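# Lower the oven's glass door fully, then let go

## Task

Swing the oven's glass door down until it is fully open, keep the oven upright on its feet, and finish with neither arm in contact with the oven.

## Robot and tools

Robot: two arms, left_arm and right_arm, each with a two-finger gripper. The gripper's fingers point along its own +z axis and close along its y axis. end_effector_position is the point between the finger pads, just under 1 cm behind the tips.

Frames. Scene frame: origin at table-top height midway between the nominal arm bases, +z up, +x out over the table, left_arm on the +y side. These are not image left and right. Calibrated bases: left_arm at (+0.016, +0.259, 0) m with quat_wxyz (+1.000, 0, 0, +0.016); right_arm at (+0.024, -0.322, 0) m with quat_wxyz (+1.000, 0, 0, -0.020). Hand positions, quats, velocities, targets and wrist-camera poses are given in each arm's own base frame. The fixed cameras and the table use the scene frame. Motion offsets are taken along the current Hand target's own axes. Reported poses can be off by a few cm, more at long reach.

execute_actions(actions, cameras). actions is a list of actions. Each action is a list of 1 to 15 rows, one row per 1/30 s step. If fewer than 15 rows are given, the last row is held until step 15. Every row has 14 numbers in [-1, 1], both arms always included: dx, dy, dz, rx, ry, rz, opening for left_arm, then the same seven for right_arm. dx..rz are offsets from that arm's Hand target at the start of the action, not from the previous row. 1.0 equals 0.6 m or 180 degrees, and rx, ry, rz form one rotation vector. Sending the same offset again moves the hand further. opening is absolute: +1 is fully open (about 87 mm), 0 is about 31 to 49 mm, and -1 is closed. To leave an arm alone, send six zeros and its current opening. A 0 opening is a real command to half-close. An empty actions list returns state plus images.

move(target, speed, blend, opening_speed, blocking, cameras) drives each gripper along a straight path. target is either one 14-number row in the same layout and scale, or a list of up to 15 such rows. Every row is an offset from the same starting Hand targets, not from the row before. speed is in m/s, from 0.002 to 2.9, default 0.25; turning rate is capped at twice that number in rad/s. speed can be one number or one per target. blend is the corner-rounding radius in m; 0 means stop at each target. opening_speed is how fast the opening command changes per second on the -1..+1 scale, 0.2 or more. blocking=false returns after about 0.5 s while the move keeps running. The whole move is capped at 10 s. Paths do not avoid obstacles or the other arm. Faster moves lag, stray and strike harder, and a target set beyond a contact point presses harder. Do not route a path close to an arm's own base, because the elbow can whip around; go round the base instead. The result adds a move: line such as done, off_target, moving, held or fault, plus limits such as paced or held.

wait(seconds, 0 to 3600) lets time pass without sending new commands. stop() brakes a running move. zoom_image(camera, region=[x0,y0,x1,y1]) enlarges part of the latest image from cam_high, cam_low (both 504x504), cam_left_wrist or cam_right_wrist (both 672x504); the region can be at most 504 px in each direction. finished_scene(scene) ends the scene and cannot be undone. Call it only once the door is fully down, the oven is upright and both grippers are clear of it.

Results. Hand target is the last commanded pose after clipping, and the next offsets count from it. The gripper often comes to rest short of it; send the remaining gap as an offset. grip_measured reads on the same scale as the opening command. Joint velocities may print as "within noise". Joint torques follow joint order: positive means toward a larger joint value, they carry offsets and noise, and numbers 1 to 3 wrap at ±28 N m. Joint ranges (rad): waist -2.618..3.054, shoulder 0..3.142, elbow 0..3.142 (straight at 2.901), wrist pitch ±1.571, wrist yaw ±1.571, wrist roll -2.094..2.094.

Control notes. Commanded orientation is clipped to within 40 degrees of the measured one on each step. Friction and gravity can leave the hand low, short or tilted, and small moves may go sideways. Check the pose after each move. An arm that is blocked keeps pushing; to release it, command a target back past the gripper.

Things to avoid. Hard hits or slams on the oven or table. Tipping the oven or pushing it off the table. Letting the door drop freely. Arm-to-arm contact, including one gripper closing on the other's fingers. Pressure on the wrist-camera cables; cable contact counts as touching. Holding a stretched-out arm or pushing against something that will not move, which heats motors; at 90 °C that arm folds up and stops working. Loose objects may occasionally get a small push from outside. Dropping anything off the table fails the task.

Each tool is called after "Request:" as name(argument=value, ...), one argument or row to a line, values as JSON.

## Session

Request:
execute_actions(
  actions=[],
)

Scene clock: 0.00 s.
left_arm: end_effector_position=(+0.1831, -0.0876, +0.3247) grip_measured=+1.000 end_effector_quat_wxyz=(+0.498, +0.020, +0.866, -0.044) | right_arm: end_effector_position=(+0.1785, +0.1630, +0.2666) grip_measured=+1.000 end_effector_quat_wxyz=(+0.492, +0.075, +0.804, +0.326)
Joint positions: left_arm=[-0.926 0.885 1.429 -1.243 -0.682 -0.553 1] | right_arm=[0.898 0.547 0.822 -0.609 0.385 0.809 1]
Joint velocities: within noise
Joint torques (N m): no reading
Heat: left arm: 27 °C; right arm: 26 °C.
Hand target: left_arm +0.1834, -0.0878, +0.3276; +0.501, +0.018, +0.864, -0.047 | right_arm +0.1795, +0.1640, +0.2749; +0.497, +0.077, +0.797, +0.334
Tool commands: left_gripper/opening=+1.0 right_gripper/opening=+1.0
camera_calibration:
cam_left_wrist: T_world_to_cam=[[-0.09039, -0.99507, 0.0408, -0.08405], [-0.98351, 0.08275, -0.1608, 0.25876], [0.15663, -0.05466, -0.98614, 0.43543]] pos_world=[0.1787, -0.08124, 0.47443]
cam_right_wrist: T_world_to_cam=[[0.21207, -0.78273, -0.58511, 0.24374], [-0.96413, -0.06978, -0.2561, 0.27459], [0.15963, 0.61843, -0.76945, 0.21931]] pos_world=[0.17804, 0.07432, 0.38168]

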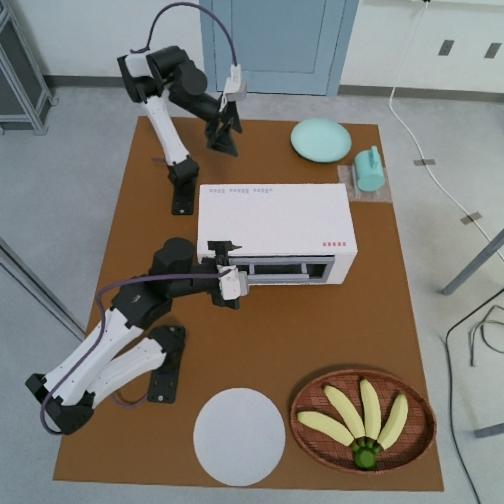

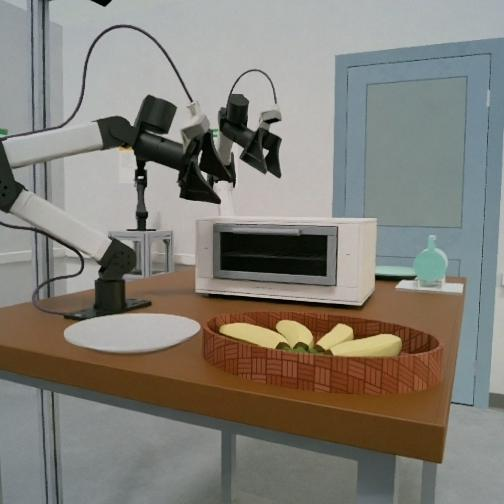

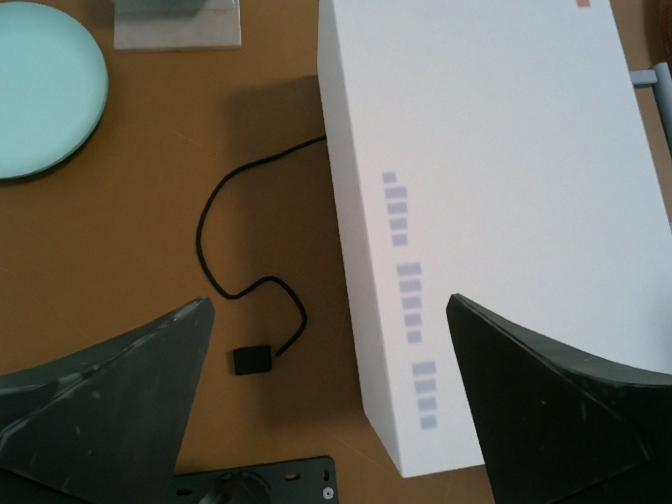

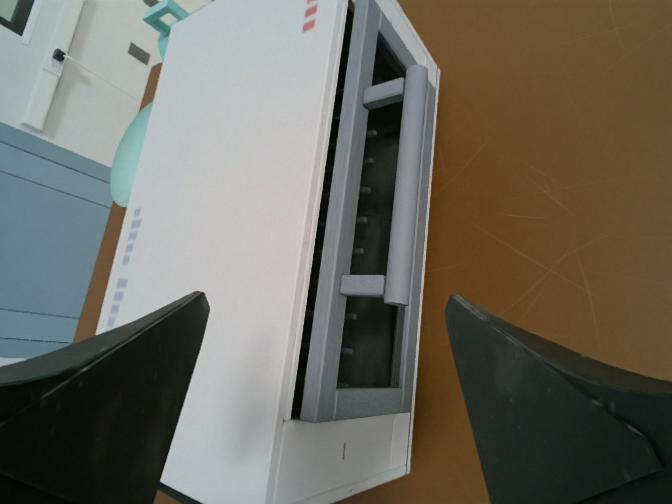

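Request:
move(
  target=[0,0,0,0,0,0,1,0.0133,-0.133,0.137,-0.0356,0.18,0.0949,0.2],
  cameras=["cam_right_wrist","cam_low","cam_high"],
)

Scene clock: 32.50 s.
left_arm: end_effector_position=(+0.1831, -0.0876, +0.3247) grip_measured=+1.000 end_effector_quat_wxyz=(+0.498, +0.020, +0.866, -0.044) | right_arm: end_effector_position=(+0.2562, +0.1438, +0.1878) grip_measured=+0.200 end_effector_quat_wxyz=(+0.194, +0.083, +0.868, +0.450)
Joint positions: left_arm=[-0.926 0.885 1.429 -1.243 -0.682 -0.553 1] | right_arm=[-0.004 1.201 0.916 -0.622 -0.848 0.495 0.6]
Joint torques (N m): left_arm=[-0.27 0.35 5.16 1.63 -0.13 0.03] | right_arm=[-0.35 -3.08 9.14 1.35 -0.44 -0.31]
Heat: left arm: 29 °C; right arm: 28 °C.
Hand target: left_arm +0.1834, -0.0878, +0.3276; +0.501, +0.018, +0.864, -0.047 | right_arm +0.2617, +0.1439, +0.1970; +0.205, +0.070, +0.864, +0.454
Off the commanded pose: left_arm 0.003 m, 1 deg | right_arm 0.011 m, 2 deg.
move: off_target (right_arm)
cam_right_wrist: T_world_to_cam=[[0.04918, -0.58576, -0.80899, 0.2215], [-0.90181, -0.37421, 0.21612, 0.26708], [-0.42933, 0.71893, -0.54664, 0.25277]] pos_world=[0.33848, 0.04796, 0.25965]
Images, in order (width x height): cam_high 504x504, cam_low 504x504, cam_right_wrist 672x504.

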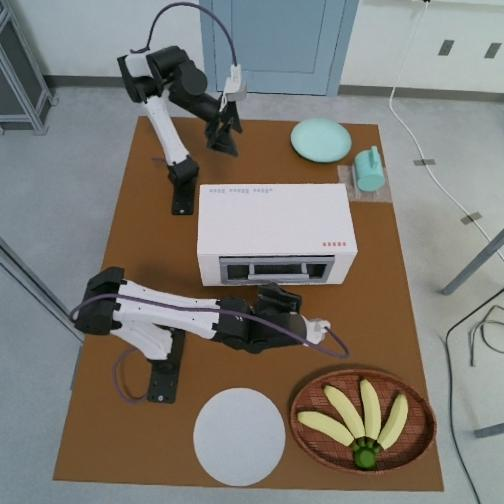

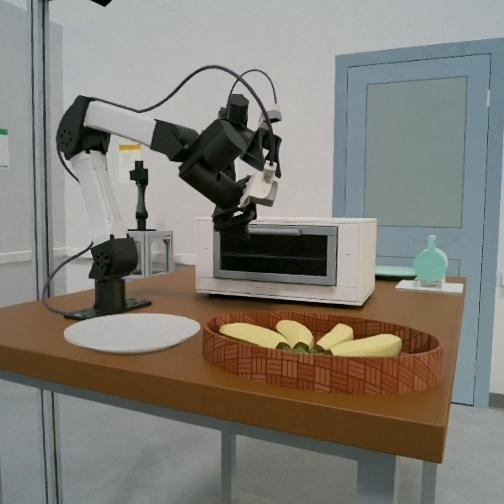

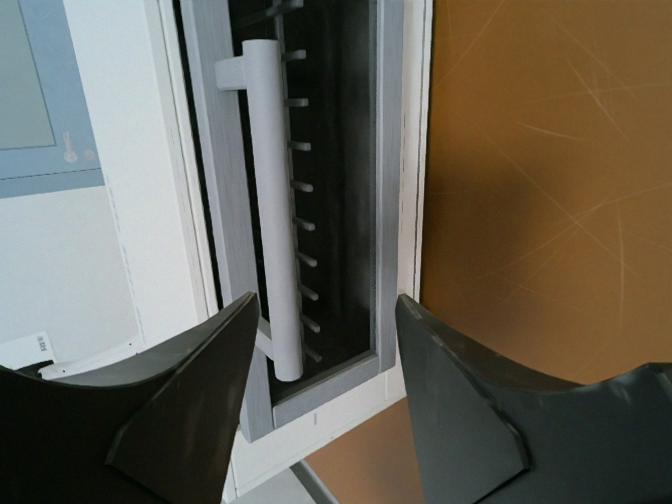

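Request:
move(
  target=[
    [0,0,0,0,0,0,1,-0.014,0.036,0.007,0,0,0,0.2],
    [0,0,0,0,0,0,1,-0.014,0.036,0.085,0,0,0,0.2],
  ],
  blend=[0.01,0],
  speed=0.12,
  cameras=["cam_right_wrist","cam_low"],
)

Scene clock: 47.37 s.
left_arm: end_effector_position=(+0.1831, -0.0876, +0.3247) grip_measured=+1.000 end_effector_quat_wxyz=(+0.498, +0.020, +0.866, -0.044) | right_arm: end_effector_position=(+0.2847, +0.1909, +0.1924) grip_measured=+0.200 end_effector_quat_wxyz=(+0.200, +0.069, +0.865, +0.455)
Joint positions: left_arm=[-0.926 0.885 1.429 -1.243 -0.682 -0.553 1] | right_arm=[0.178 1.303 0.967 -0.421 -0.742 0.669 0.6]
Joint torques (N m): left_arm=[-0.17 0.34 5.27 1.61 -0.15 0.04] | right_arm=[0.44 -3.86 6.5 1.72 -0.11 -0.11]
Heat: left arm: 30 °C; right arm: 29 °C.
Hand target: left_arm +0.1834, -0.0878, +0.3276; +0.501, +0.018, +0.864, -0.047 | right_arm +0.2891, +0.1925, +0.1914; +0.205, +0.070, +0.864, +0.454
Off the commanded pose: left_arm 0.003 m, 1 deg | right_arm 0.005 m, 1 deg.
move: done
cam_right_wrist: T_world_to_cam=[[0.08134, -0.5798, -0.81069, 0.24155], [-0.89916, -0.39361, 0.19129, 0.31708], [-0.43, 0.71337, -0.55335, 0.2362]] pos_world=[0.36702, 0.09636, 0.26587]
Images, in order (width x height): cam_low 504x504, cam_right_wrist 672x504.

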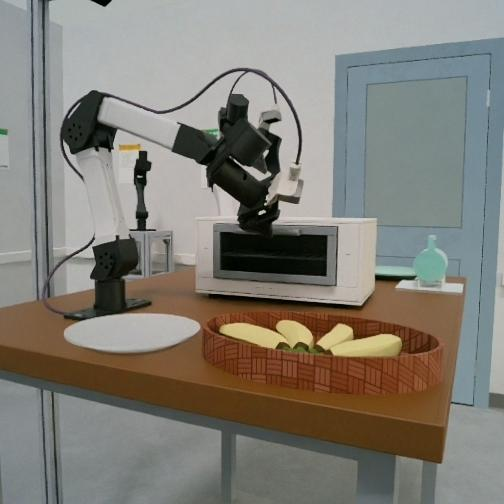

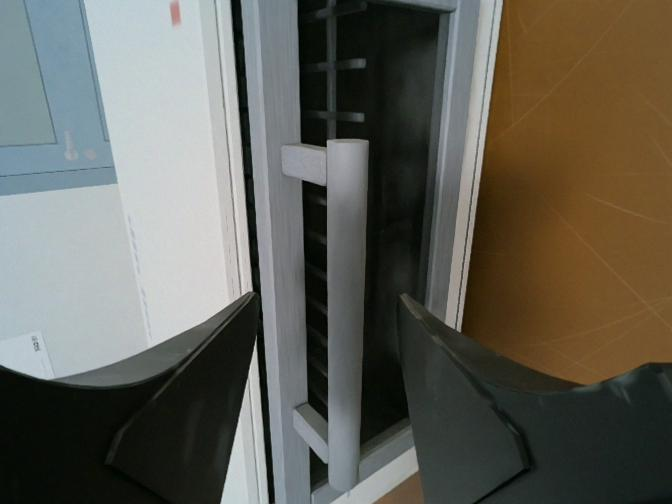

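Request:
move(
  target=[
    [0,0,0,0,0,0,1,0,-0.0117,0.023,0,0,0,0.2],
    [0,0,0,0,0,0,1,0,-0.0117,0.023,0,0,0,-0.7],
  ],
  speed=0.1,
  opening_speed=1.2,
  cameras=["cam_right_wrist"],
)

Scene clock: 53.20 s.
left_arm: end_effector_position=(+0.1831, -0.0876, +0.3247) grip_measured=+1.000 end_effector_quat_wxyz=(+0.498, +0.020, +0.866, -0.044) | right_arm: end_effector_position=(+0.2914, +0.1972, +0.1800) grip_measured=-0.484 end_effector_quat_wxyz=(+0.200, +0.069, +0.865, +0.455)
Joint positions: left_arm=[-0.926 0.885 1.429 -1.243 -0.682 -0.553 1] | right_arm=[0.197 1.337 0.938 -0.344 -0.727 0.688 0.258]
Joint torques (N m): left_arm=[-0.1 0.38 5.15 1.62 -0.16 0.03] | right_arm=[0.53 -4.16 6.53 1.75 -0.08 -0.13]
Heat: left arm: 30 °C; right arm: 29 °C.
Hand target: left_arm +0.1834, -0.0878, +0.3276; +0.501, +0.018, +0.864, -0.047 | right_arm +0.2954, +0.1988, +0.1788; +0.205, +0.070, +0.864, +0.454
Off the commanded pose: left_arm 0.003 m, 1 deg | right_arm 0.004 m, 1 deg.
move: done
cam_right_wrist: T_world_to_cam=[[0.08129, -0.57902, -0.81125, 0.23451], [-0.89991, -0.39251, 0.18997, 0.32823], [-0.42843, 0.71461, -0.55297, 0.22692]] pos_world=[0.37353, 0.10246, 0.25337]

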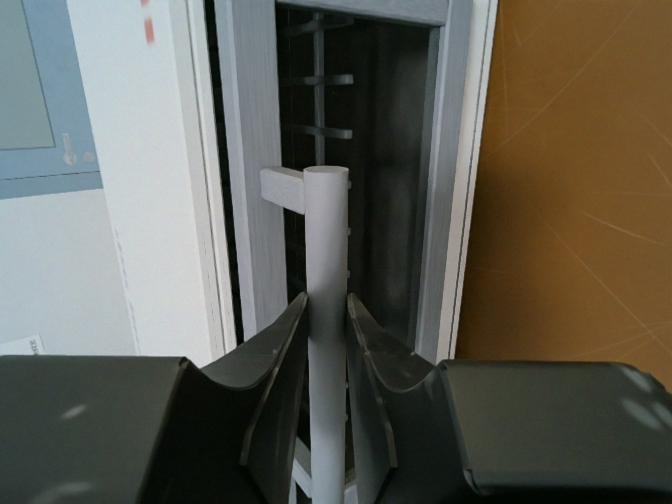

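Request:
move(
  target=[
    [0,0,0,0,0,0,1,-0.016,-0.0617,-0.0275,0,0,0,-0.7],
    [0,0,0,0,0,0,1,-0.0208,-0.1305,-0.0357,0,0,0,-0.7],
  ],
  blend=[0.015,0],
  speed=0.1,
  cameras=["cam_right_wrist","cam_low"],
)

Scene clock: 59.47 s.
left_arm: end_effector_position=(+0.1831, -0.0876, +0.3247) grip_measured=+1.000 end_effector_quat_wxyz=(+0.498, +0.020, +0.866, -0.044) | right_arm: end_effector_position=(+0.3002, +0.1361, +0.1326) grip_measured=-0.488 end_effector_quat_wxyz=(+0.200, +0.076, +0.863, +0.458)
Joint positions: left_arm=[-0.926 0.885 1.429 -1.243 -0.682 -0.553 1] | right_arm=[-0.039 1.429 0.849 -0.336 -0.888 0.456 0.256]
Joint torques (N m): left_arm=[-0.13 0.39 5.19 1.6 -0.15 0.05] | right_arm=[-0.55 -4.36 6.26 1.37 -0.26 -0.41]
Heat: left arm: 31 °C; right arm: 29 °C.
Hand target: left_arm +0.1834, -0.0878, +0.3276; +0.501, +0.018, +0.864, -0.047 | right_arm +0.3029, +0.1336, +0.1295; +0.205, +0.070, +0.864, +0.454
Off the commanded pose: left_arm 0.003 m, 1 deg | right_arm 0.005 m, 1 deg.
move: done
cam_right_wrist: T_world_to_cam=[[0.07138, -0.5726, -0.81672, 0.1628], [-0.90249, -0.38576, 0.19157, 0.32082], [-0.42475, 0.72341, -0.5443, 0.2447]] pos_world=[0.38185, 0.03996, 0.20469]
Images, in order (width x height): cam_low 504x504, cam_right_wrist 672x504.

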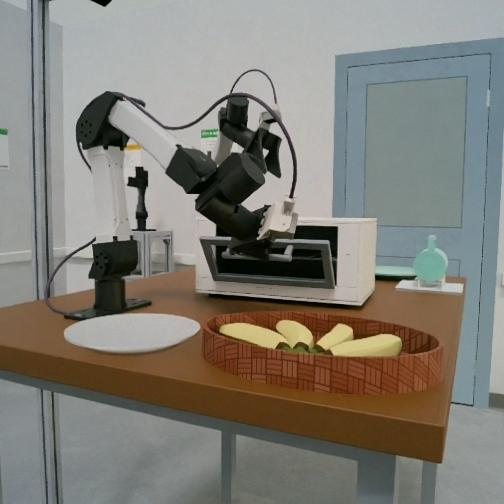

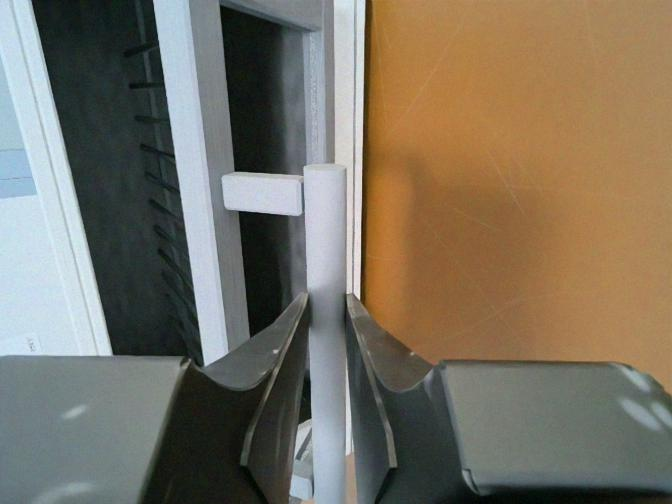

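Request:
move(
  target=[
    [0,0,0,0,0,0,1,0.0075,-0.068,0.013,0,0,0,-0.7],
    [0,0,0,0,0,0,1,0.0155,-0.099,0.027,0,0,0,-0.7],
    [0,0,0,0,0,0,1,0.026,-0.127,0.045,0,0,0,-0.7],
  ],
  blend=[0.01,0.01,0],
  speed=0.1,
  cameras=["cam_right_wrist","cam_low"],
)

Scene clock: 67.93 s.
left_arm: end_effector_position=(+0.1831, -0.0876, +0.3247) grip_measured=+1.000 end_effector_quat_wxyz=(+0.498, +0.020, +0.866, -0.044) | right_arm: end_effector_position=(+0.3036, +0.1155, +0.0498) grip_measured=-0.507 end_effector_quat_wxyz=(+0.199, +0.078, +0.867, +0.450)
Joint positions: left_arm=[-0.926 0.885 1.429 -1.243 -0.682 -0.553 1] | right_arm=[-0.108 1.638 0.695 -0.056 -0.911 0.358 0.247]
Joint torques (N m): left_arm=[-0.18 0.36 5.2 1.61 -0.14 0.03] | right_arm=[-0.38 -5.39 4.93 1.35 -0.48 -0.34]
Heat: left arm: 31 °C; right arm: 29 °C.
Hand target: left_arm +0.1834, -0.0878, +0.3276; +0.501, +0.018, +0.864, -0.047 | right_arm +0.3050, +0.1147, +0.0493; +0.205, +0.070, +0.864, +0.454
Off the commanded pose: left_arm 0.003 m, 1 deg | right_arm 0.002 m, 1 deg.
move: done
cam_right_wrist: T_world_to_cam=[[0.06163, -0.58544, -0.80837, 0.08712], [-0.90353, -0.37683, 0.20402, 0.33045], [-0.42407, 0.71781, -0.55219, 0.21686]] pos_world=[0.38517, 0.01986, 0.12275]
Images, in order (width x height): cam_low 504x504, cam_right_wrist 672x504.

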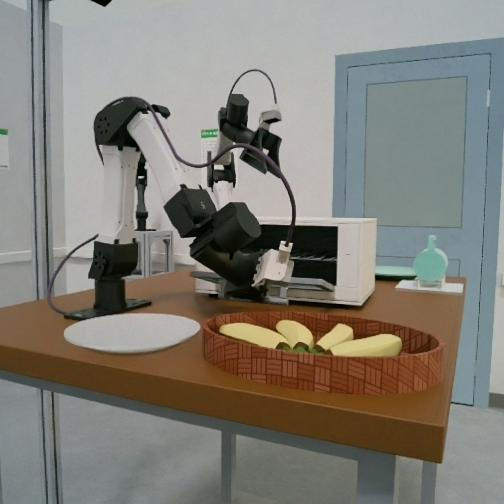

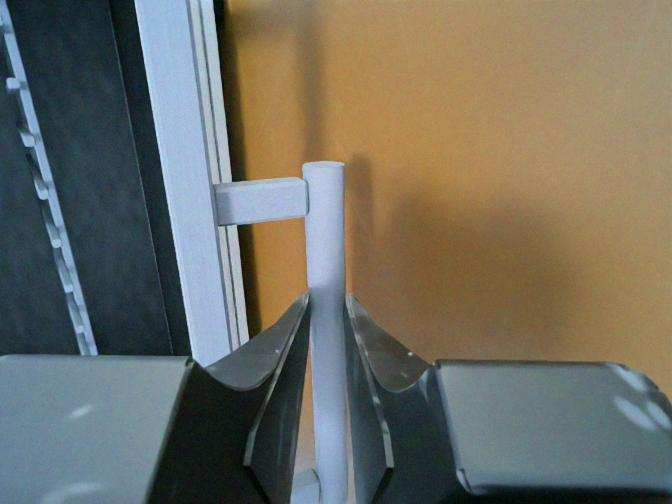

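Request:
move(
  target=[0,0,0,0,0,0,1,0.013,-0.0247,0.0223,0,0,0,-0.7],
  speed=0.05,
  cameras=["cam_right_wrist","cam_low"],
)

Scene clock: 71.60 s.
left_arm: end_effector_position=(+0.1831, -0.0876, +0.3247) grip_measured=+1.000 end_effector_quat_wxyz=(+0.498, +0.020, +0.866, -0.044) | right_arm: end_effector_position=(+0.3034, +0.1165, +0.0292) grip_measured=-0.700 end_effector_quat_wxyz=(+0.203, +0.075, +0.866, +0.450)
Joint positions: left_arm=[-0.926 0.885 1.429 -1.243 -0.682 -0.553 1] | right_arm=[-0.105 1.702 0.652 0.061 -0.911 0.358 0.15]
Joint torques (N m): left_arm=[-0.24 0.32 5.23 1.6 -0.16 0.03] | right_arm=[0.58 -5.42 4.52 1.48 -0.4 -0.16]
Heat: left arm: 31 °C; right arm: 29 °C.
Hand target: left_arm +0.1834, -0.0878, +0.3276; +0.501, +0.018, +0.864, -0.047 | right_arm +0.3046, +0.1187, +0.0283; +0.205, +0.070, +0.864, +0.454
Off the commanded pose: left_arm 0.003 m, 1 deg | right_arm 0.003 m, 1 deg.
move: done
cam_right_wrist: T_world_to_cam=[[0.07209, -0.58645, -0.80677, 0.06805], [-0.90445, -0.3794, 0.19498, 0.33566], [-0.42044, 0.71563, -0.55776, 0.20402]] pos_world=[0.38446, 0.02126, 0.10325]
Images, in order (width x height): cam_low 504x504, cam_right_wrist 672x504.

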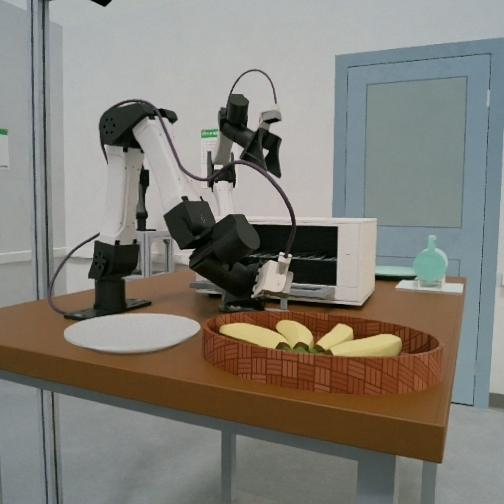

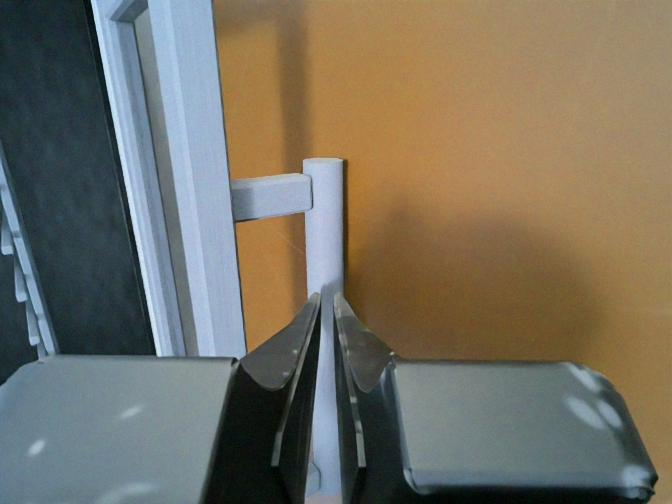

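Request:
move(
  target=[0,0,0,0,0,0,1,0,0,-0.2,0,0,0,-0.7],
  cameras=["cam_right_wrist","cam_low","cam_high"],
)

Request:
zoom_image(
  camera="cam_low",
  region=[170, 200, 390, 320],
)

Scene clock: 76.53 s.
left_arm: end_effector_position=(+0.1831, -0.0876, +0.3247) grip_measured=+1.000 end_effector_quat_wxyz=(+0.498, +0.020, +0.866, -0.044) | right_arm: end_effector_position=(+0.2485, +0.0313, +0.0854) grip_measured=-0.700 end_effector_quat_wxyz=(+0.196, +0.079, +0.865, +0.455)
Joint positions: left_arm=[-0.926 0.885 1.429 -1.243 -0.682 -0.553 1] | right_arm=[-0.491 1.568 0.842 -0.835 -1.037 -0.302 0.15]
Joint torques (N m): left_arm=[-0.24 0.34 5.22 1.61 -0.16 0.04] | right_arm=[-0.16 -4.56 7.38 0.36 -0.49 -0.35]
Heat: left arm: 31 °C; right arm: 29 °C.
Hand target: left_arm +0.1834, -0.0878, +0.3276; +0.501, +0.018, +0.864, -0.047 | right_arm +0.2543, +0.0280, +0.0887; +0.205, +0.070, +0.864, +0.454
Off the commanded pose: left_arm 0.003 m, 1 deg | right_arm 0.008 m, 2 deg.
move: done
cam_right_wrist: T_world_to_cam=[[0.05974, -0.576, -0.81526, 0.07083], [-0.90162, -0.38164, 0.20357, 0.2413], [-0.4284, 0.72289, -0.54213, 0.27366]] pos_world=[0.33056, -0.06494, 0.15698]
Images, in order (width x height): cam_high 504x504, cam_low 504x504, cam_right_wrist 672x504.

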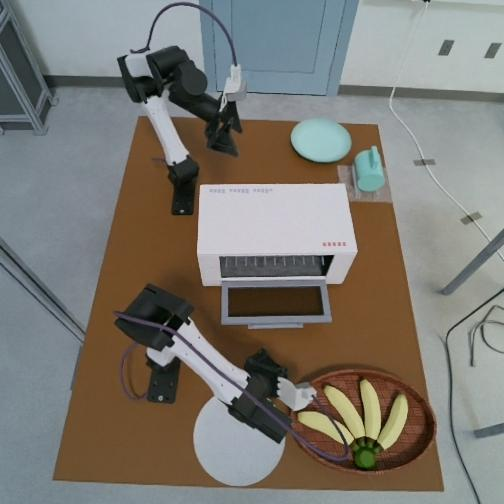

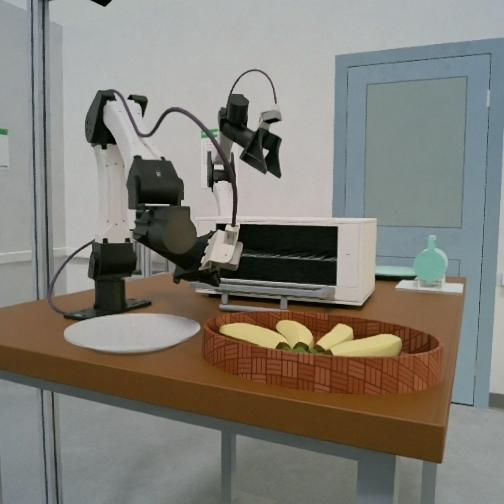

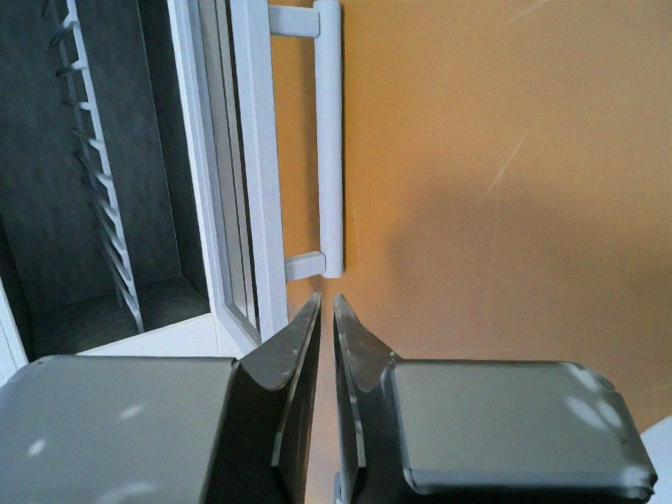

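Scaled by 2.291 from the camera's image (finer frame: 720x720).

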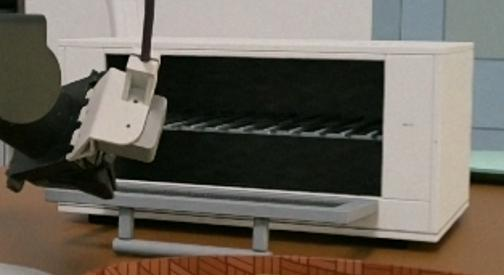

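Request:
move(
  target=[
    [0,0,0,0,0,0,1,-0.028,0.207,0.137,0,0,0,-1],
    [0,0,0,0,0,0,1,0.008,0.106,0.2,0,0,0,-1],
  ],
  speed=[0.25,0.05],
  blend=[0.01,0],
  cameras=["cam_right_wrist","cam_low"],
)

Request:
zoom_image(
  camera="cam_low",
  region=[170, 200, 390, 320],
)

Scene clock: 88.70 s.
left_arm: end_effector_position=(+0.1831, -0.0876, +0.3247) grip_measured=+1.000 end_effector_quat_wxyz=(+0.498, +0.020, +0.866, -0.044) | right_arm: end_effector_position=(+0.2930, +0.1554, +0.0805) grip_measured=-0.999 end_effector_quat_wxyz=(+0.200, +0.071, +0.864, +0.456)
Joint positions: left_arm=[-0.926 0.885 1.429 -1.243 -0.682 -0.553 1] | right_arm=[0.036 1.497 0.667 -0.025 -0.839 0.531 0]
Joint torques (N m): left_arm=[-0.25 0.35 5.16 1.61 -0.15 0.03] | right_arm=[0.68 -4.62 5.45 1.64 -0.17 -0.12]
Heat: left arm: 32 °C; right arm: 30 °C.
Hand target: left_arm +0.1834, -0.0878, +0.3276; +0.501, +0.018, +0.864, -0.047 | right_arm +0.2960, +0.1569, +0.0787; +0.205, +0.070, +0.864, +0.454
Off the commanded pose: left_arm 0.003 m, 1 deg | right_arm 0.004 m, 1 deg.
move: done
cam_right_wrist: T_world_to_cam=[[0.07824, -0.57766, -0.81252, 0.1302], [-0.9008, -0.39015, 0.19064, 0.33194], [-0.42713, 0.717, -0.55088, 0.20161]] pos_world=[0.37494, 0.06016, 0.15358]
Images, in order (width x height): cam_low 504x504, cam_right_wrist 672x504.

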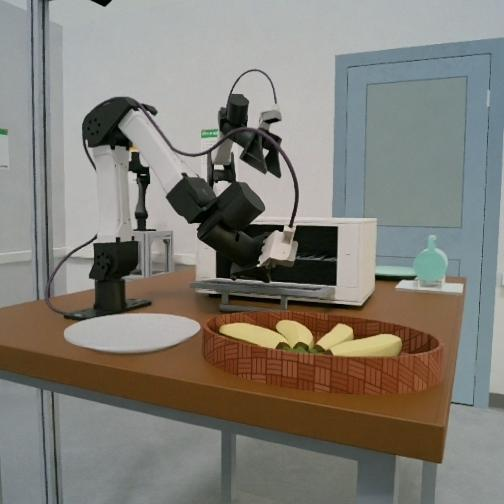

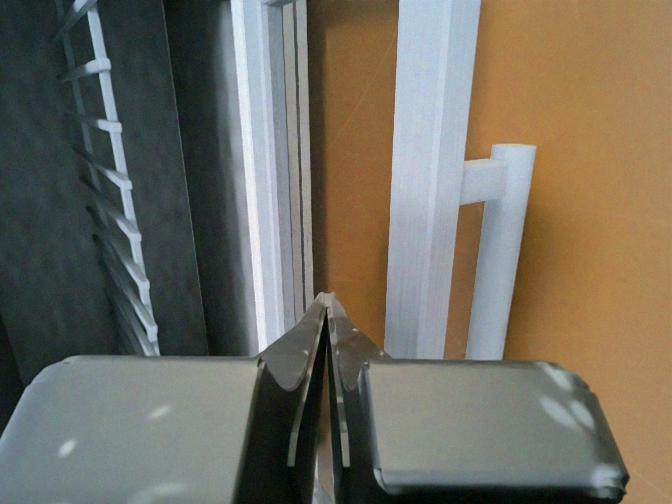

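Scaled by 2.291 from the camera's image (finer frame: 720x720).

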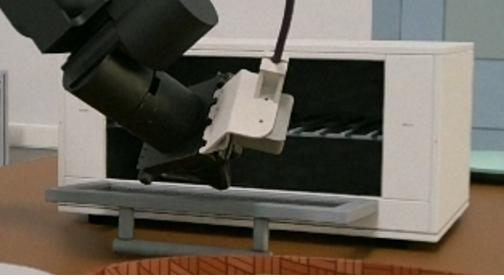

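Request:
move(
  target=[
    [0,0,0,0,0,0,1,-0.027,-0.016,-0.06,0,0,0,-1],
    [0,0,0,0,0,0,1,-0.0113,-0.0595,-0.0335,0,0,0,-1],
  ],
  speed=[0.15,0.04],
  blend=[0.005,0],
  cameras=["cam_right_wrist","cam_low"],
)

Request:
zoom_image(
  camera="cam_low",
  region=[170, 200, 390, 320],
)

Scene clock: 96.00 s.
left_arm: end_effector_position=(+0.1831, -0.0876, +0.3247) grip_measured=+1.000 end_effector_quat_wxyz=(+0.498, +0.020, +0.866, -0.044) | right_arm: end_effector_position=(+0.2936, +0.1245, +0.0748) grip_measured=-0.999 end_effector_quat_wxyz=(+0.198, +0.070, +0.855, +0.474)
Joint positions: left_arm=[-0.926 0.885 1.429 -1.243 -0.682 -0.553 1] | right_arm=[-0.098 1.552 0.687 -0.101 -0.958 0.387 0]
Joint torques (N m): left_arm=[-0.14 0.38 5.16 1.62 -0.13 0.01] | right_arm=[-0.31 -3.86 4.33 1.38 0.09 -0.5]
Heat: left arm: 32 °C; right arm: 30 °C.
Hand target: left_arm +0.1834, -0.0878, +0.3276; +0.501, +0.018, +0.864, -0.047 | right_arm +0.2962, +0.1190, +0.0617; +0.205, +0.070, +0.864, +0.454
Off the commanded pose: left_arm 0.003 m, 1 deg | right_arm 0.014 m, 3 deg.
move: off_target (right_arm)
cam_right_wrist: T_world_to_cam=[[0.0871, -0.54495, -0.83393, 0.10263], [-0.8976, -0.40605, 0.17159, 0.324], [-0.43212, 0.73359, -0.52451, 0.21828]] pos_world=[0.37621, 0.02736, 0.14448]
Images, in order (width x height): cam_low 504x504, cam_right_wrist 672x504.

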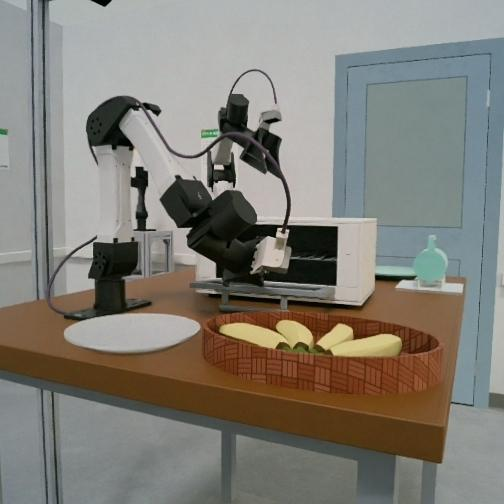

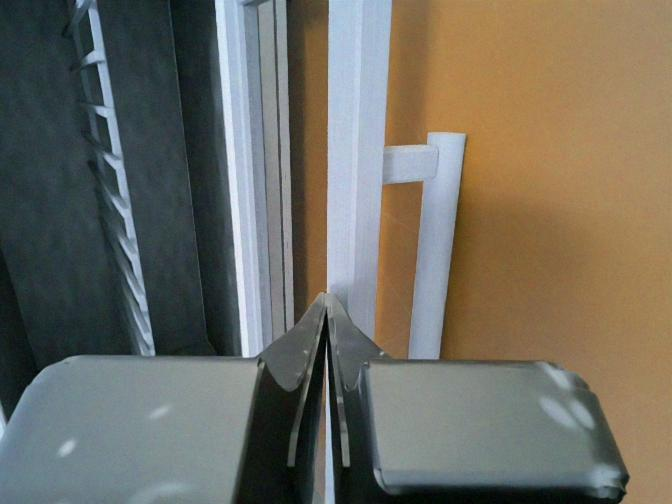

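Scaled by 2.291 from the camera's image (finer frame: 720x720).

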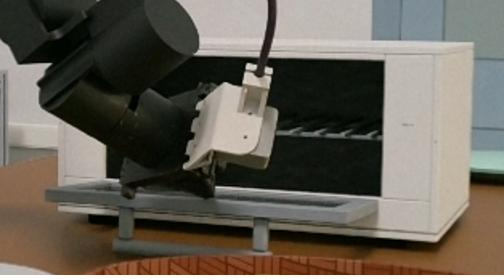

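Request:
move(
  target=[
    [0,0,0,0,0,0,1,-0.053,0.149,-0.092,0,0,0,-1],
    [0,0,0,0,0,0,1,-0.105,0.053,-0.218,0,0,0,-1],
  ],
  blend=[0.03,0],
  cameras=["cam_low"],
)

Request:
finished_scene(
  scene=2,
)

Scene clock: 101.70 s.
left_arm: end_effector_position=(+0.1831, -0.0876, +0.3247) grip_measured=+1.000 end_effector_quat_wxyz=(+0.498, +0.020, +0.866, -0.044) | right_arm: end_effector_position=(+0.2913, +0.0205, +0.1675) grip_measured=-0.999 end_effector_quat_wxyz=(+0.197, +0.081, +0.865, +0.455)
Joint positions: left_arm=[-0.926 0.885 1.429 -1.243 -0.682 -0.553 1] | right_arm=[-0.454 1.608 1.226 -1.108 -1.034 -0.221 0]
Joint torques (N m): left_arm=[-0.25 0.34 5.23 1.59 -0.15 0.03] | right_arm=[0.13 -5.57 8.23 0.45 -0.51 -0.34]
Heat: left arm: 32 °C; right arm: 30 °C.
Hand target: left_arm +0.1834, -0.0878, +0.3276; +0.501, +0.018, +0.864, -0.047 | right_arm +0.2964, +0.0190, +0.1717; +0.205, +0.070, +0.864, +0.454
Off the commanded pose: left_arm 0.003 m, 1 deg | right_arm 0.007 m, 2 deg.
move: done

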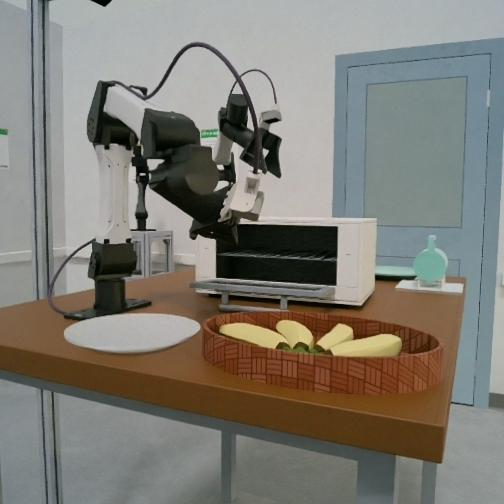

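The scene is finished: the task was done.


## Next scene

The same job, from a new start.

Request:
execute_actions(
  actions=[],
)

Scene clock: 0.00 s.
left_arm: end_effector_position=(+0.3149, -0.0668, +0.2616) grip_measured=+1.000 end_effector_quat_wxyz=(+0.453, +0.147, +0.878, +0.046) | right_arm: end_effector_position=(+0.1947, +0.1382, +0.3095) grip_measured=+1.000 end_effector_quat_wxyz=(+0.444, -0.119, +0.868, +0.188)
Joint positions: left_arm=[-0.344 1.149 1.261 -0.756 -0.226 0.101 1] | right_arm=[0.612 0.887 1.329 -1.008 0.064 0.304 1]
Joint velocities: within noise
Joint torques (N m): no reading
Heat: left arm: 27 °C; right arm: 25 °C.
Hand target: left_arm +0.3154, -0.0671, +0.2666; +0.459, +0.145, +0.875, +0.045 | right_arm +0.1964, +0.1393, +0.3170; +0.454, -0.118, +0.862, +0.193
Tool commands: left_gripper/opening=+1.0 right_gripper/opening=+1.0
camera_calibration:
cam_left_wrist: T_world_to_cam=[[-0.22926, -0.94629, -0.22798, 0.06834], [-0.96898, 0.2441, -0.03875, 0.35085], [0.09232, 0.21203, -0.97289, 0.38831]] pos_world=[0.31978, -0.1033, 0.40696]
cam_right_wrist: T_world_to_cam=[[0.38707, -0.89877, -0.20588, 0.11055], [-0.92144, -0.36888, -0.122, 0.29098], [0.0337, 0.23692, -0.97094, 0.40477]] pos_world=[0.21169, 0.1108, 0.45126]

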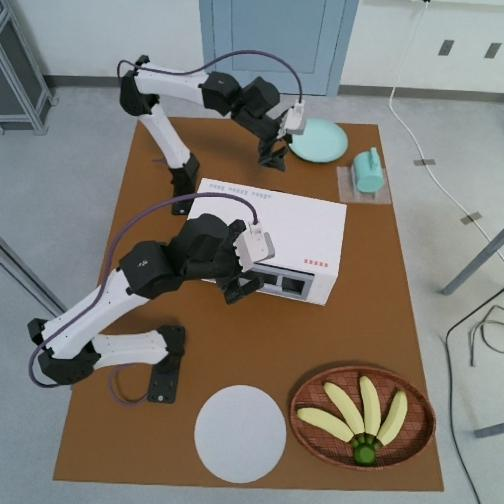

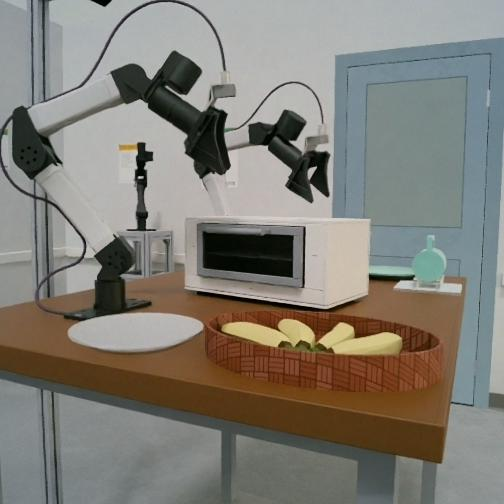

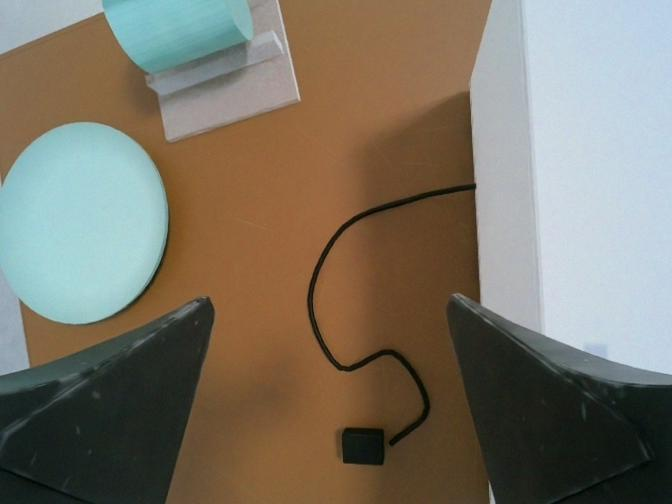

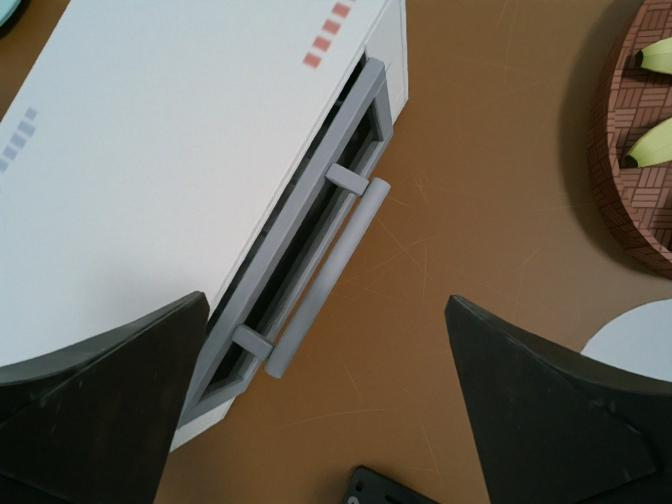

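Request:
move(
  target=[0,0,0,0,0,0,1,0.1143,-0.0815,0.0623,-0.1096,0.11,0.2626,0.2],
  speed=0.3,
  cameras=["cam_right_wrist"],
)

Scene clock: 18.77 s.
left_arm: end_effector_position=(+0.3149, -0.0668, +0.2616) grip_measured=+1.000 end_effector_quat_wxyz=(+0.453, +0.147, +0.878, +0.046) | right_arm: end_effector_position=(+0.2033, +0.1099, +0.2294) grip_measured=+0.200 end_effector_quat_wxyz=(+0.164, +0.134, +0.858, +0.469)
Joint positions: left_arm=[-0.344 1.149 1.261 -0.756 -0.226 0.101 1] | right_arm=[-0.228 1.084 1.026 -1.097 -0.983 0.307 0.6]
Joint torques (N m): left_arm=[-0.17 -3.1 6.69 1.8 0.04 0.01] | right_arm=[-0.49 -1.74 6.2 0.99 -0.55 -0.32]
Heat: left arm: 29 °C; right arm: 27 °C.
Hand target: left_arm +0.3154, -0.0671, +0.2666; +0.459, +0.145, +0.875, +0.045 | right_arm +0.2041, +0.1098, +0.2300; +0.164, +0.130, +0.855, +0.474
Off the commanded pose: left_arm 0.005 m, 1 deg | right_arm 0.001 m, 1 deg.
move: done
cam_right_wrist: T_world_to_cam=[[-0.0582, -0.5297, -0.84619, 0.26214], [-0.89975, -0.33939, 0.27433, 0.18007], [-0.4325, 0.77732, -0.45685, 0.25079]] pos_world=[0.28574, 0.00503, 0.28699]

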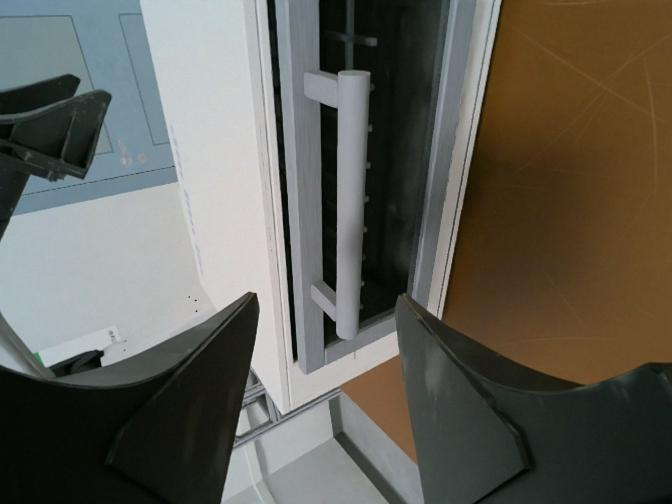

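Request:
move(
  target=[
    [0,0,0,0,0,0,1,0.005,-0.017,0.06,0,0,0,0.2],
    [0,0,0,0,0,0,1,0.006,-0.017,0.146,0,0,0,0.2],
    [0,0,0,0,0,0,1,0.006,-0.017,0.146,0,0,0,-0.7],
  ],
  blend=[0.015,0,0],
  speed=0.13,
  opening_speed=1.2,
  cameras=["cam_right_wrist"],
)

Scene clock: 27.77 s.
left_arm: end_effector_position=(+0.3149, -0.0668, +0.2616) grip_measured=+1.000 end_effector_quat_wxyz=(+0.453, +0.147, +0.878, +0.046) | right_arm: end_effector_position=(+0.2322, +0.1714, +0.1758) grip_measured=-0.482 end_effector_quat_wxyz=(+0.159, +0.132, +0.857, +0.472)
Joint positions: left_arm=[-0.344 1.149 1.261 -0.756 -0.226 0.101 1] | right_arm=[0.104 1.098 0.761 -0.477 -0.807 0.746 0.259]
Joint torques (N m): left_arm=[-0.24 -3.03 6.76 1.79 0.07 0.01] | right_arm=[0.61 -2.54 6.84 1.67 -0.17 -0.09]
Heat: left arm: 31 °C; right arm: 28 °C.
Hand target: left_arm +0.3154, -0.0671, +0.2666; +0.459, +0.145, +0.875, +0.045 | right_arm +0.2354, +0.1732, +0.1773; +0.164, +0.130, +0.855, +0.474
Off the commanded pose: left_arm 0.005 m, 1 deg | right_arm 0.004 m, 1 deg.
move: done
cam_right_wrist: T_world_to_cam=[[-0.0575, -0.5234, -0.85015, 0.25051], [-0.89522, -0.34989, 0.27596, 0.24208], [-0.44189, 0.77694, -0.44844, 0.19189]] pos_world=[0.31592, 0.06673, 0.23221]

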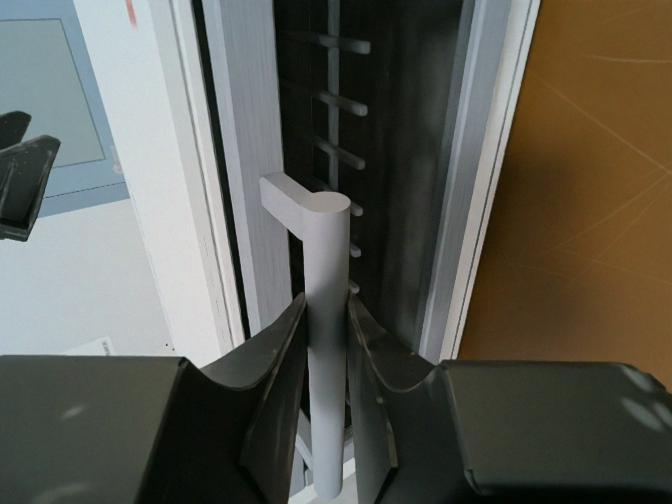

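Request:
move(
  target=[
    [0,0,0,0,0,0,1,-0.01,-0.0613,-0.0322,0,0,0,-0.7],
    [0,0,0,0,0,0,1,-0.0133,-0.1307,-0.0425,0,0,0,-0.7],
    [0,0,0,0,0,0,1,-0.0093,-0.1995,-0.0295,0,0,0,-0.7],
    [0,0,0,0,0,0,1,-0.0017,-0.2457,-0.0053,0,0,0,-0.7],
    [0,0,0,0,0,0,1,0.0077,-0.279,0.024,0,0,0,-0.7],
  ],
  blend=[0.015,0.015,0.015,0.01,0],
  speed=[0.1,0.1,0.1,0.1,0.05],
  cameras=["cam_right_wrist","cam_low"],
)

Scene clock: 37.57 s.
left_arm: end_effector_position=(+0.3149, -0.0668, +0.2616) grip_measured=+1.000 end_effector_quat_wxyz=(+0.453, +0.147, +0.878, +0.046) | right_arm: end_effector_position=(+0.2255, +0.0973, +0.0273) grip_measured=-0.483 end_effector_quat_wxyz=(+0.166, +0.132, +0.856, +0.472)
Joint positions: left_arm=[-0.344 1.149 1.261 -0.756 -0.226 0.101 1] | right_arm=[-0.269 1.504 0.434 -0.136 -1.007 0.239 0.258]
Joint torques (N m): left_arm=[-0.2 -3.14 6.74 1.79 0.06 0.01] | right_arm=[0.96 -3.41 4.26 1.09 -0.41 -0.08]
Heat: left arm: 31 °C; right arm: 28 °C.
Hand target: left_arm +0.3154, -0.0671, +0.2666; +0.459, +0.145, +0.875, +0.045 | right_arm +0.2258, +0.0996, +0.0265; +0.164, +0.130, +0.855, +0.474
Off the commanded pose: left_arm 0.005 m, 1 deg | right_arm 0.002 m, 0 deg.
move: done
cam_right_wrist: T_world_to_cam=[[-0.05043, -0.52436, -0.85, 0.08354], [-0.90067, -0.3439, 0.26559, 0.25206], [-0.43158, 0.77896, -0.45493, 0.17749]] pos_world=[0.30783, -0.00777, 0.08481]
Images, in order (width x height): cam_low 504x504, cam_right_wrist 672x504.

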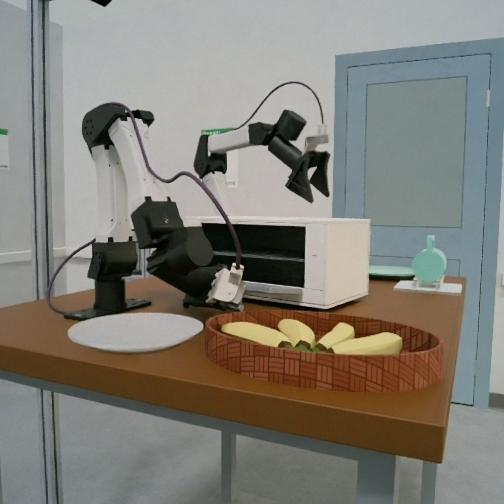

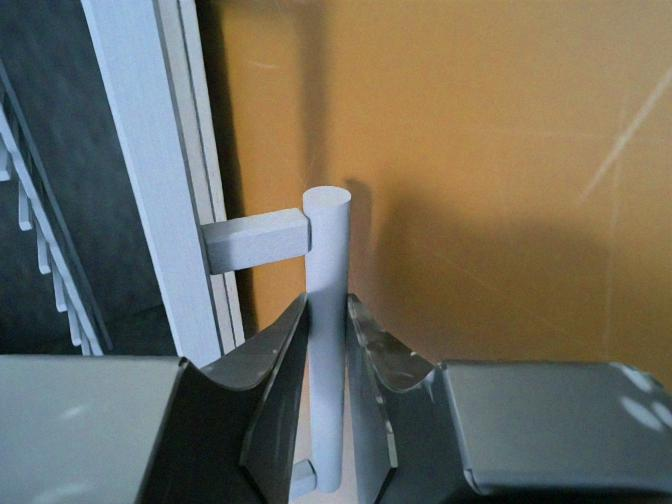

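Request:
move(
  target=[
    [0,0,0,0,0,0,1,0,0,-0.004,0,0,0,-0.15],
    [0,0,0,0,0,0,1,0,0,-0.1,0,0,0,-0.15],
    [0,0,0,0,0,0,1,-0.026,0.142,-0.183,0,0,0,-1],
    [0,0,0,0,0,0,1,-0.0207,0.123,-0.067,0,0,0,-1],
    [0,0,0,0,0,0,1,-0.0077,0.052,-0.026,0,0,0,-1],
  ],
  blend=[0,0.01,0,0.01,0],
  speed=[0.1,0.15,0.25,0.25,0.05],
  cameras=["cam_right_wrist","cam_low"],
)

Request:
zoom_image(
  camera="cam_low",
  region=[170, 200, 390, 320],
)

Scene clock: 54.63 s.
left_arm: end_effector_position=(+0.3149, -0.0668, +0.2616) grip_measured=+1.000 end_effector_quat_wxyz=(+0.453, +0.147, +0.878, +0.046) | right_arm: end_effector_position=(+0.2223, +0.1049, +0.0706) grip_measured=-0.999 end_effector_quat_wxyz=(+0.156, +0.133, +0.847, +0.491)
Joint positions: left_arm=[-0.344 1.149 1.261 -0.756 -0.226 0.101 1] | right_arm=[-0.253 1.354 0.507 -0.35 -1.042 0.274 0]
Joint torques (N m): left_arm=[-0.16 -3.03 6.69 1.79 0.07 0.02] | right_arm=[0.39 -2.48 4.77 1.23 -0.01 -0.28]
Heat: left arm: 32 °C; right arm: 28 °C.
Hand target: left_arm +0.3154, -0.0671, +0.2666; +0.459, +0.145, +0.875, +0.045 | right_arm +0.2259, +0.1020, +0.0615; +0.164, +0.130, +0.855, +0.474
Off the commanded pose: left_arm 0.005 m, 1 deg | right_arm 0.010 m, 2 deg.
move: done
cam_right_wrist: T_world_to_cam=[[-0.05337, -0.48722, -0.87165, 0.12255], [-0.89423, -0.36516, 0.25887, 0.24156], [-0.44442, 0.79327, -0.4162, 0.18846]] pos_world=[0.30631, -0.00158, 0.12272]
Images, in order (width x height): cam_low 504x504, cam_right_wrist 672x504.

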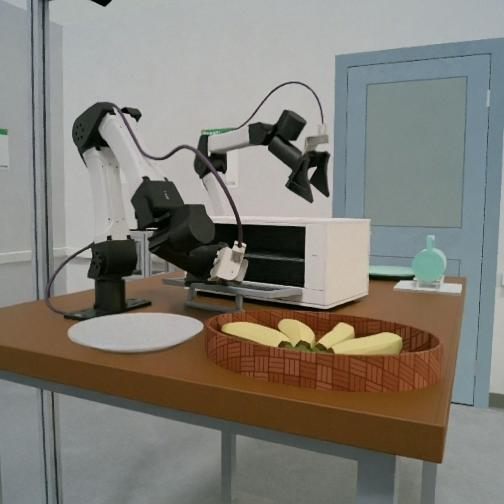

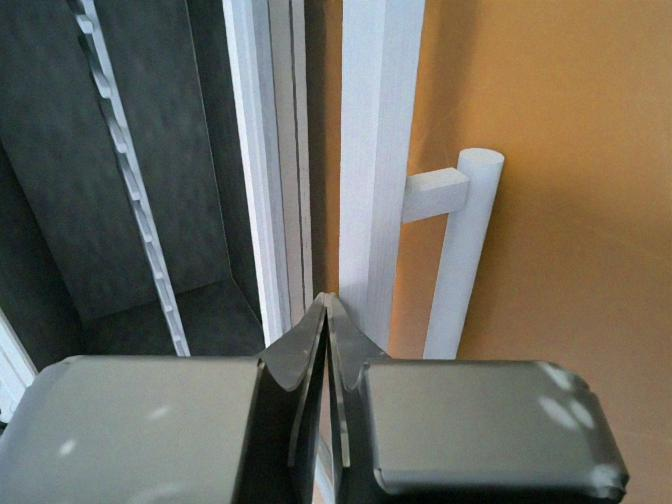

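Scaled by 2.291 from the camera's image (finer frame: 720x720).

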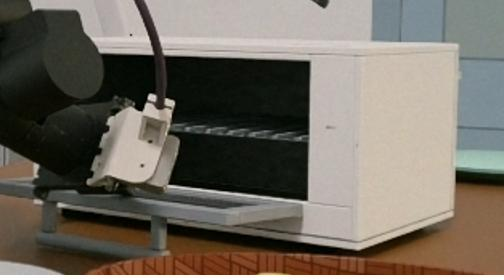

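Request:
move(
  target=[
    [0,0,0,0,0,0,1,0.002,-0.011,0.0066,0,0,0,-1],
    [0,0,0,0,0,0,1,-0.026,0.142,-0.083,0,0,0,-1],
    [0,0,0,0,0,0,1,-0.047,0.099,-0.15,0,0,0,-1],
  ],
  blend=[0,0.02,0],
  speed=[0.05,0.25,0.25],
  cameras=["cam_low"],
)

Request:
zoom_image(
  camera="cam_low",
  region=[170, 200, 390, 320],
)

Scene clock: 61.00 s.
left_arm: end_effector_position=(+0.3149, -0.0668, +0.2616) grip_measured=+1.000 end_effector_quat_wxyz=(+0.453, +0.147, +0.878, +0.046) | right_arm: end_effector_position=(+0.2140, +0.0561, +0.1564) grip_measured=-0.999 end_effector_quat_wxyz=(+0.153, +0.138, +0.856, +0.474)
Joint positions: left_arm=[-0.344 1.149 1.261 -0.756 -0.226 0.101 1] | right_arm=[-0.478 1.338 0.914 -1.157 -1.044 -0.164 0]
Joint torques (N m): left_arm=[-0.08 -3.06 6.65 1.79 0.05 0] | right_arm=[-0.39 -3.04 8.08 0.32 -0.5 -0.32]
Heat: left arm: 33 °C; right arm: 28 °C.
Hand target: left_arm +0.3154, -0.0671, +0.2666; +0.459, +0.145, +0.875, +0.045 | right_arm +0.2192, +0.0528, +0.1614; +0.164, +0.130, +0.855, +0.474
Off the commanded pose: left_arm 0.005 m, 1 deg | right_arm 0.008 m, 2 deg.
move: done

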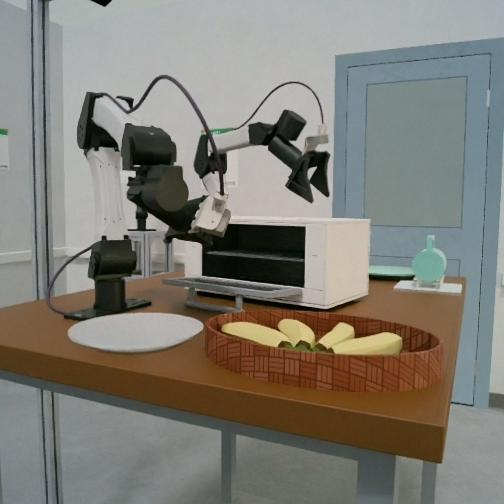

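Scaled by 2.291 from the camera's image (finer frame: 720x720).

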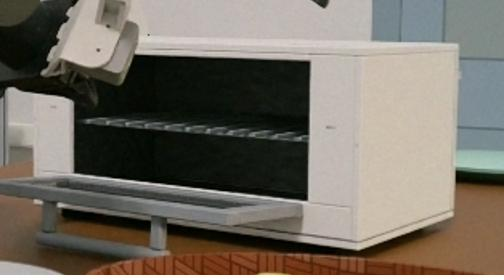

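Request:
finished_scene(
  scene=3,
)

The scene is finished: the task was done.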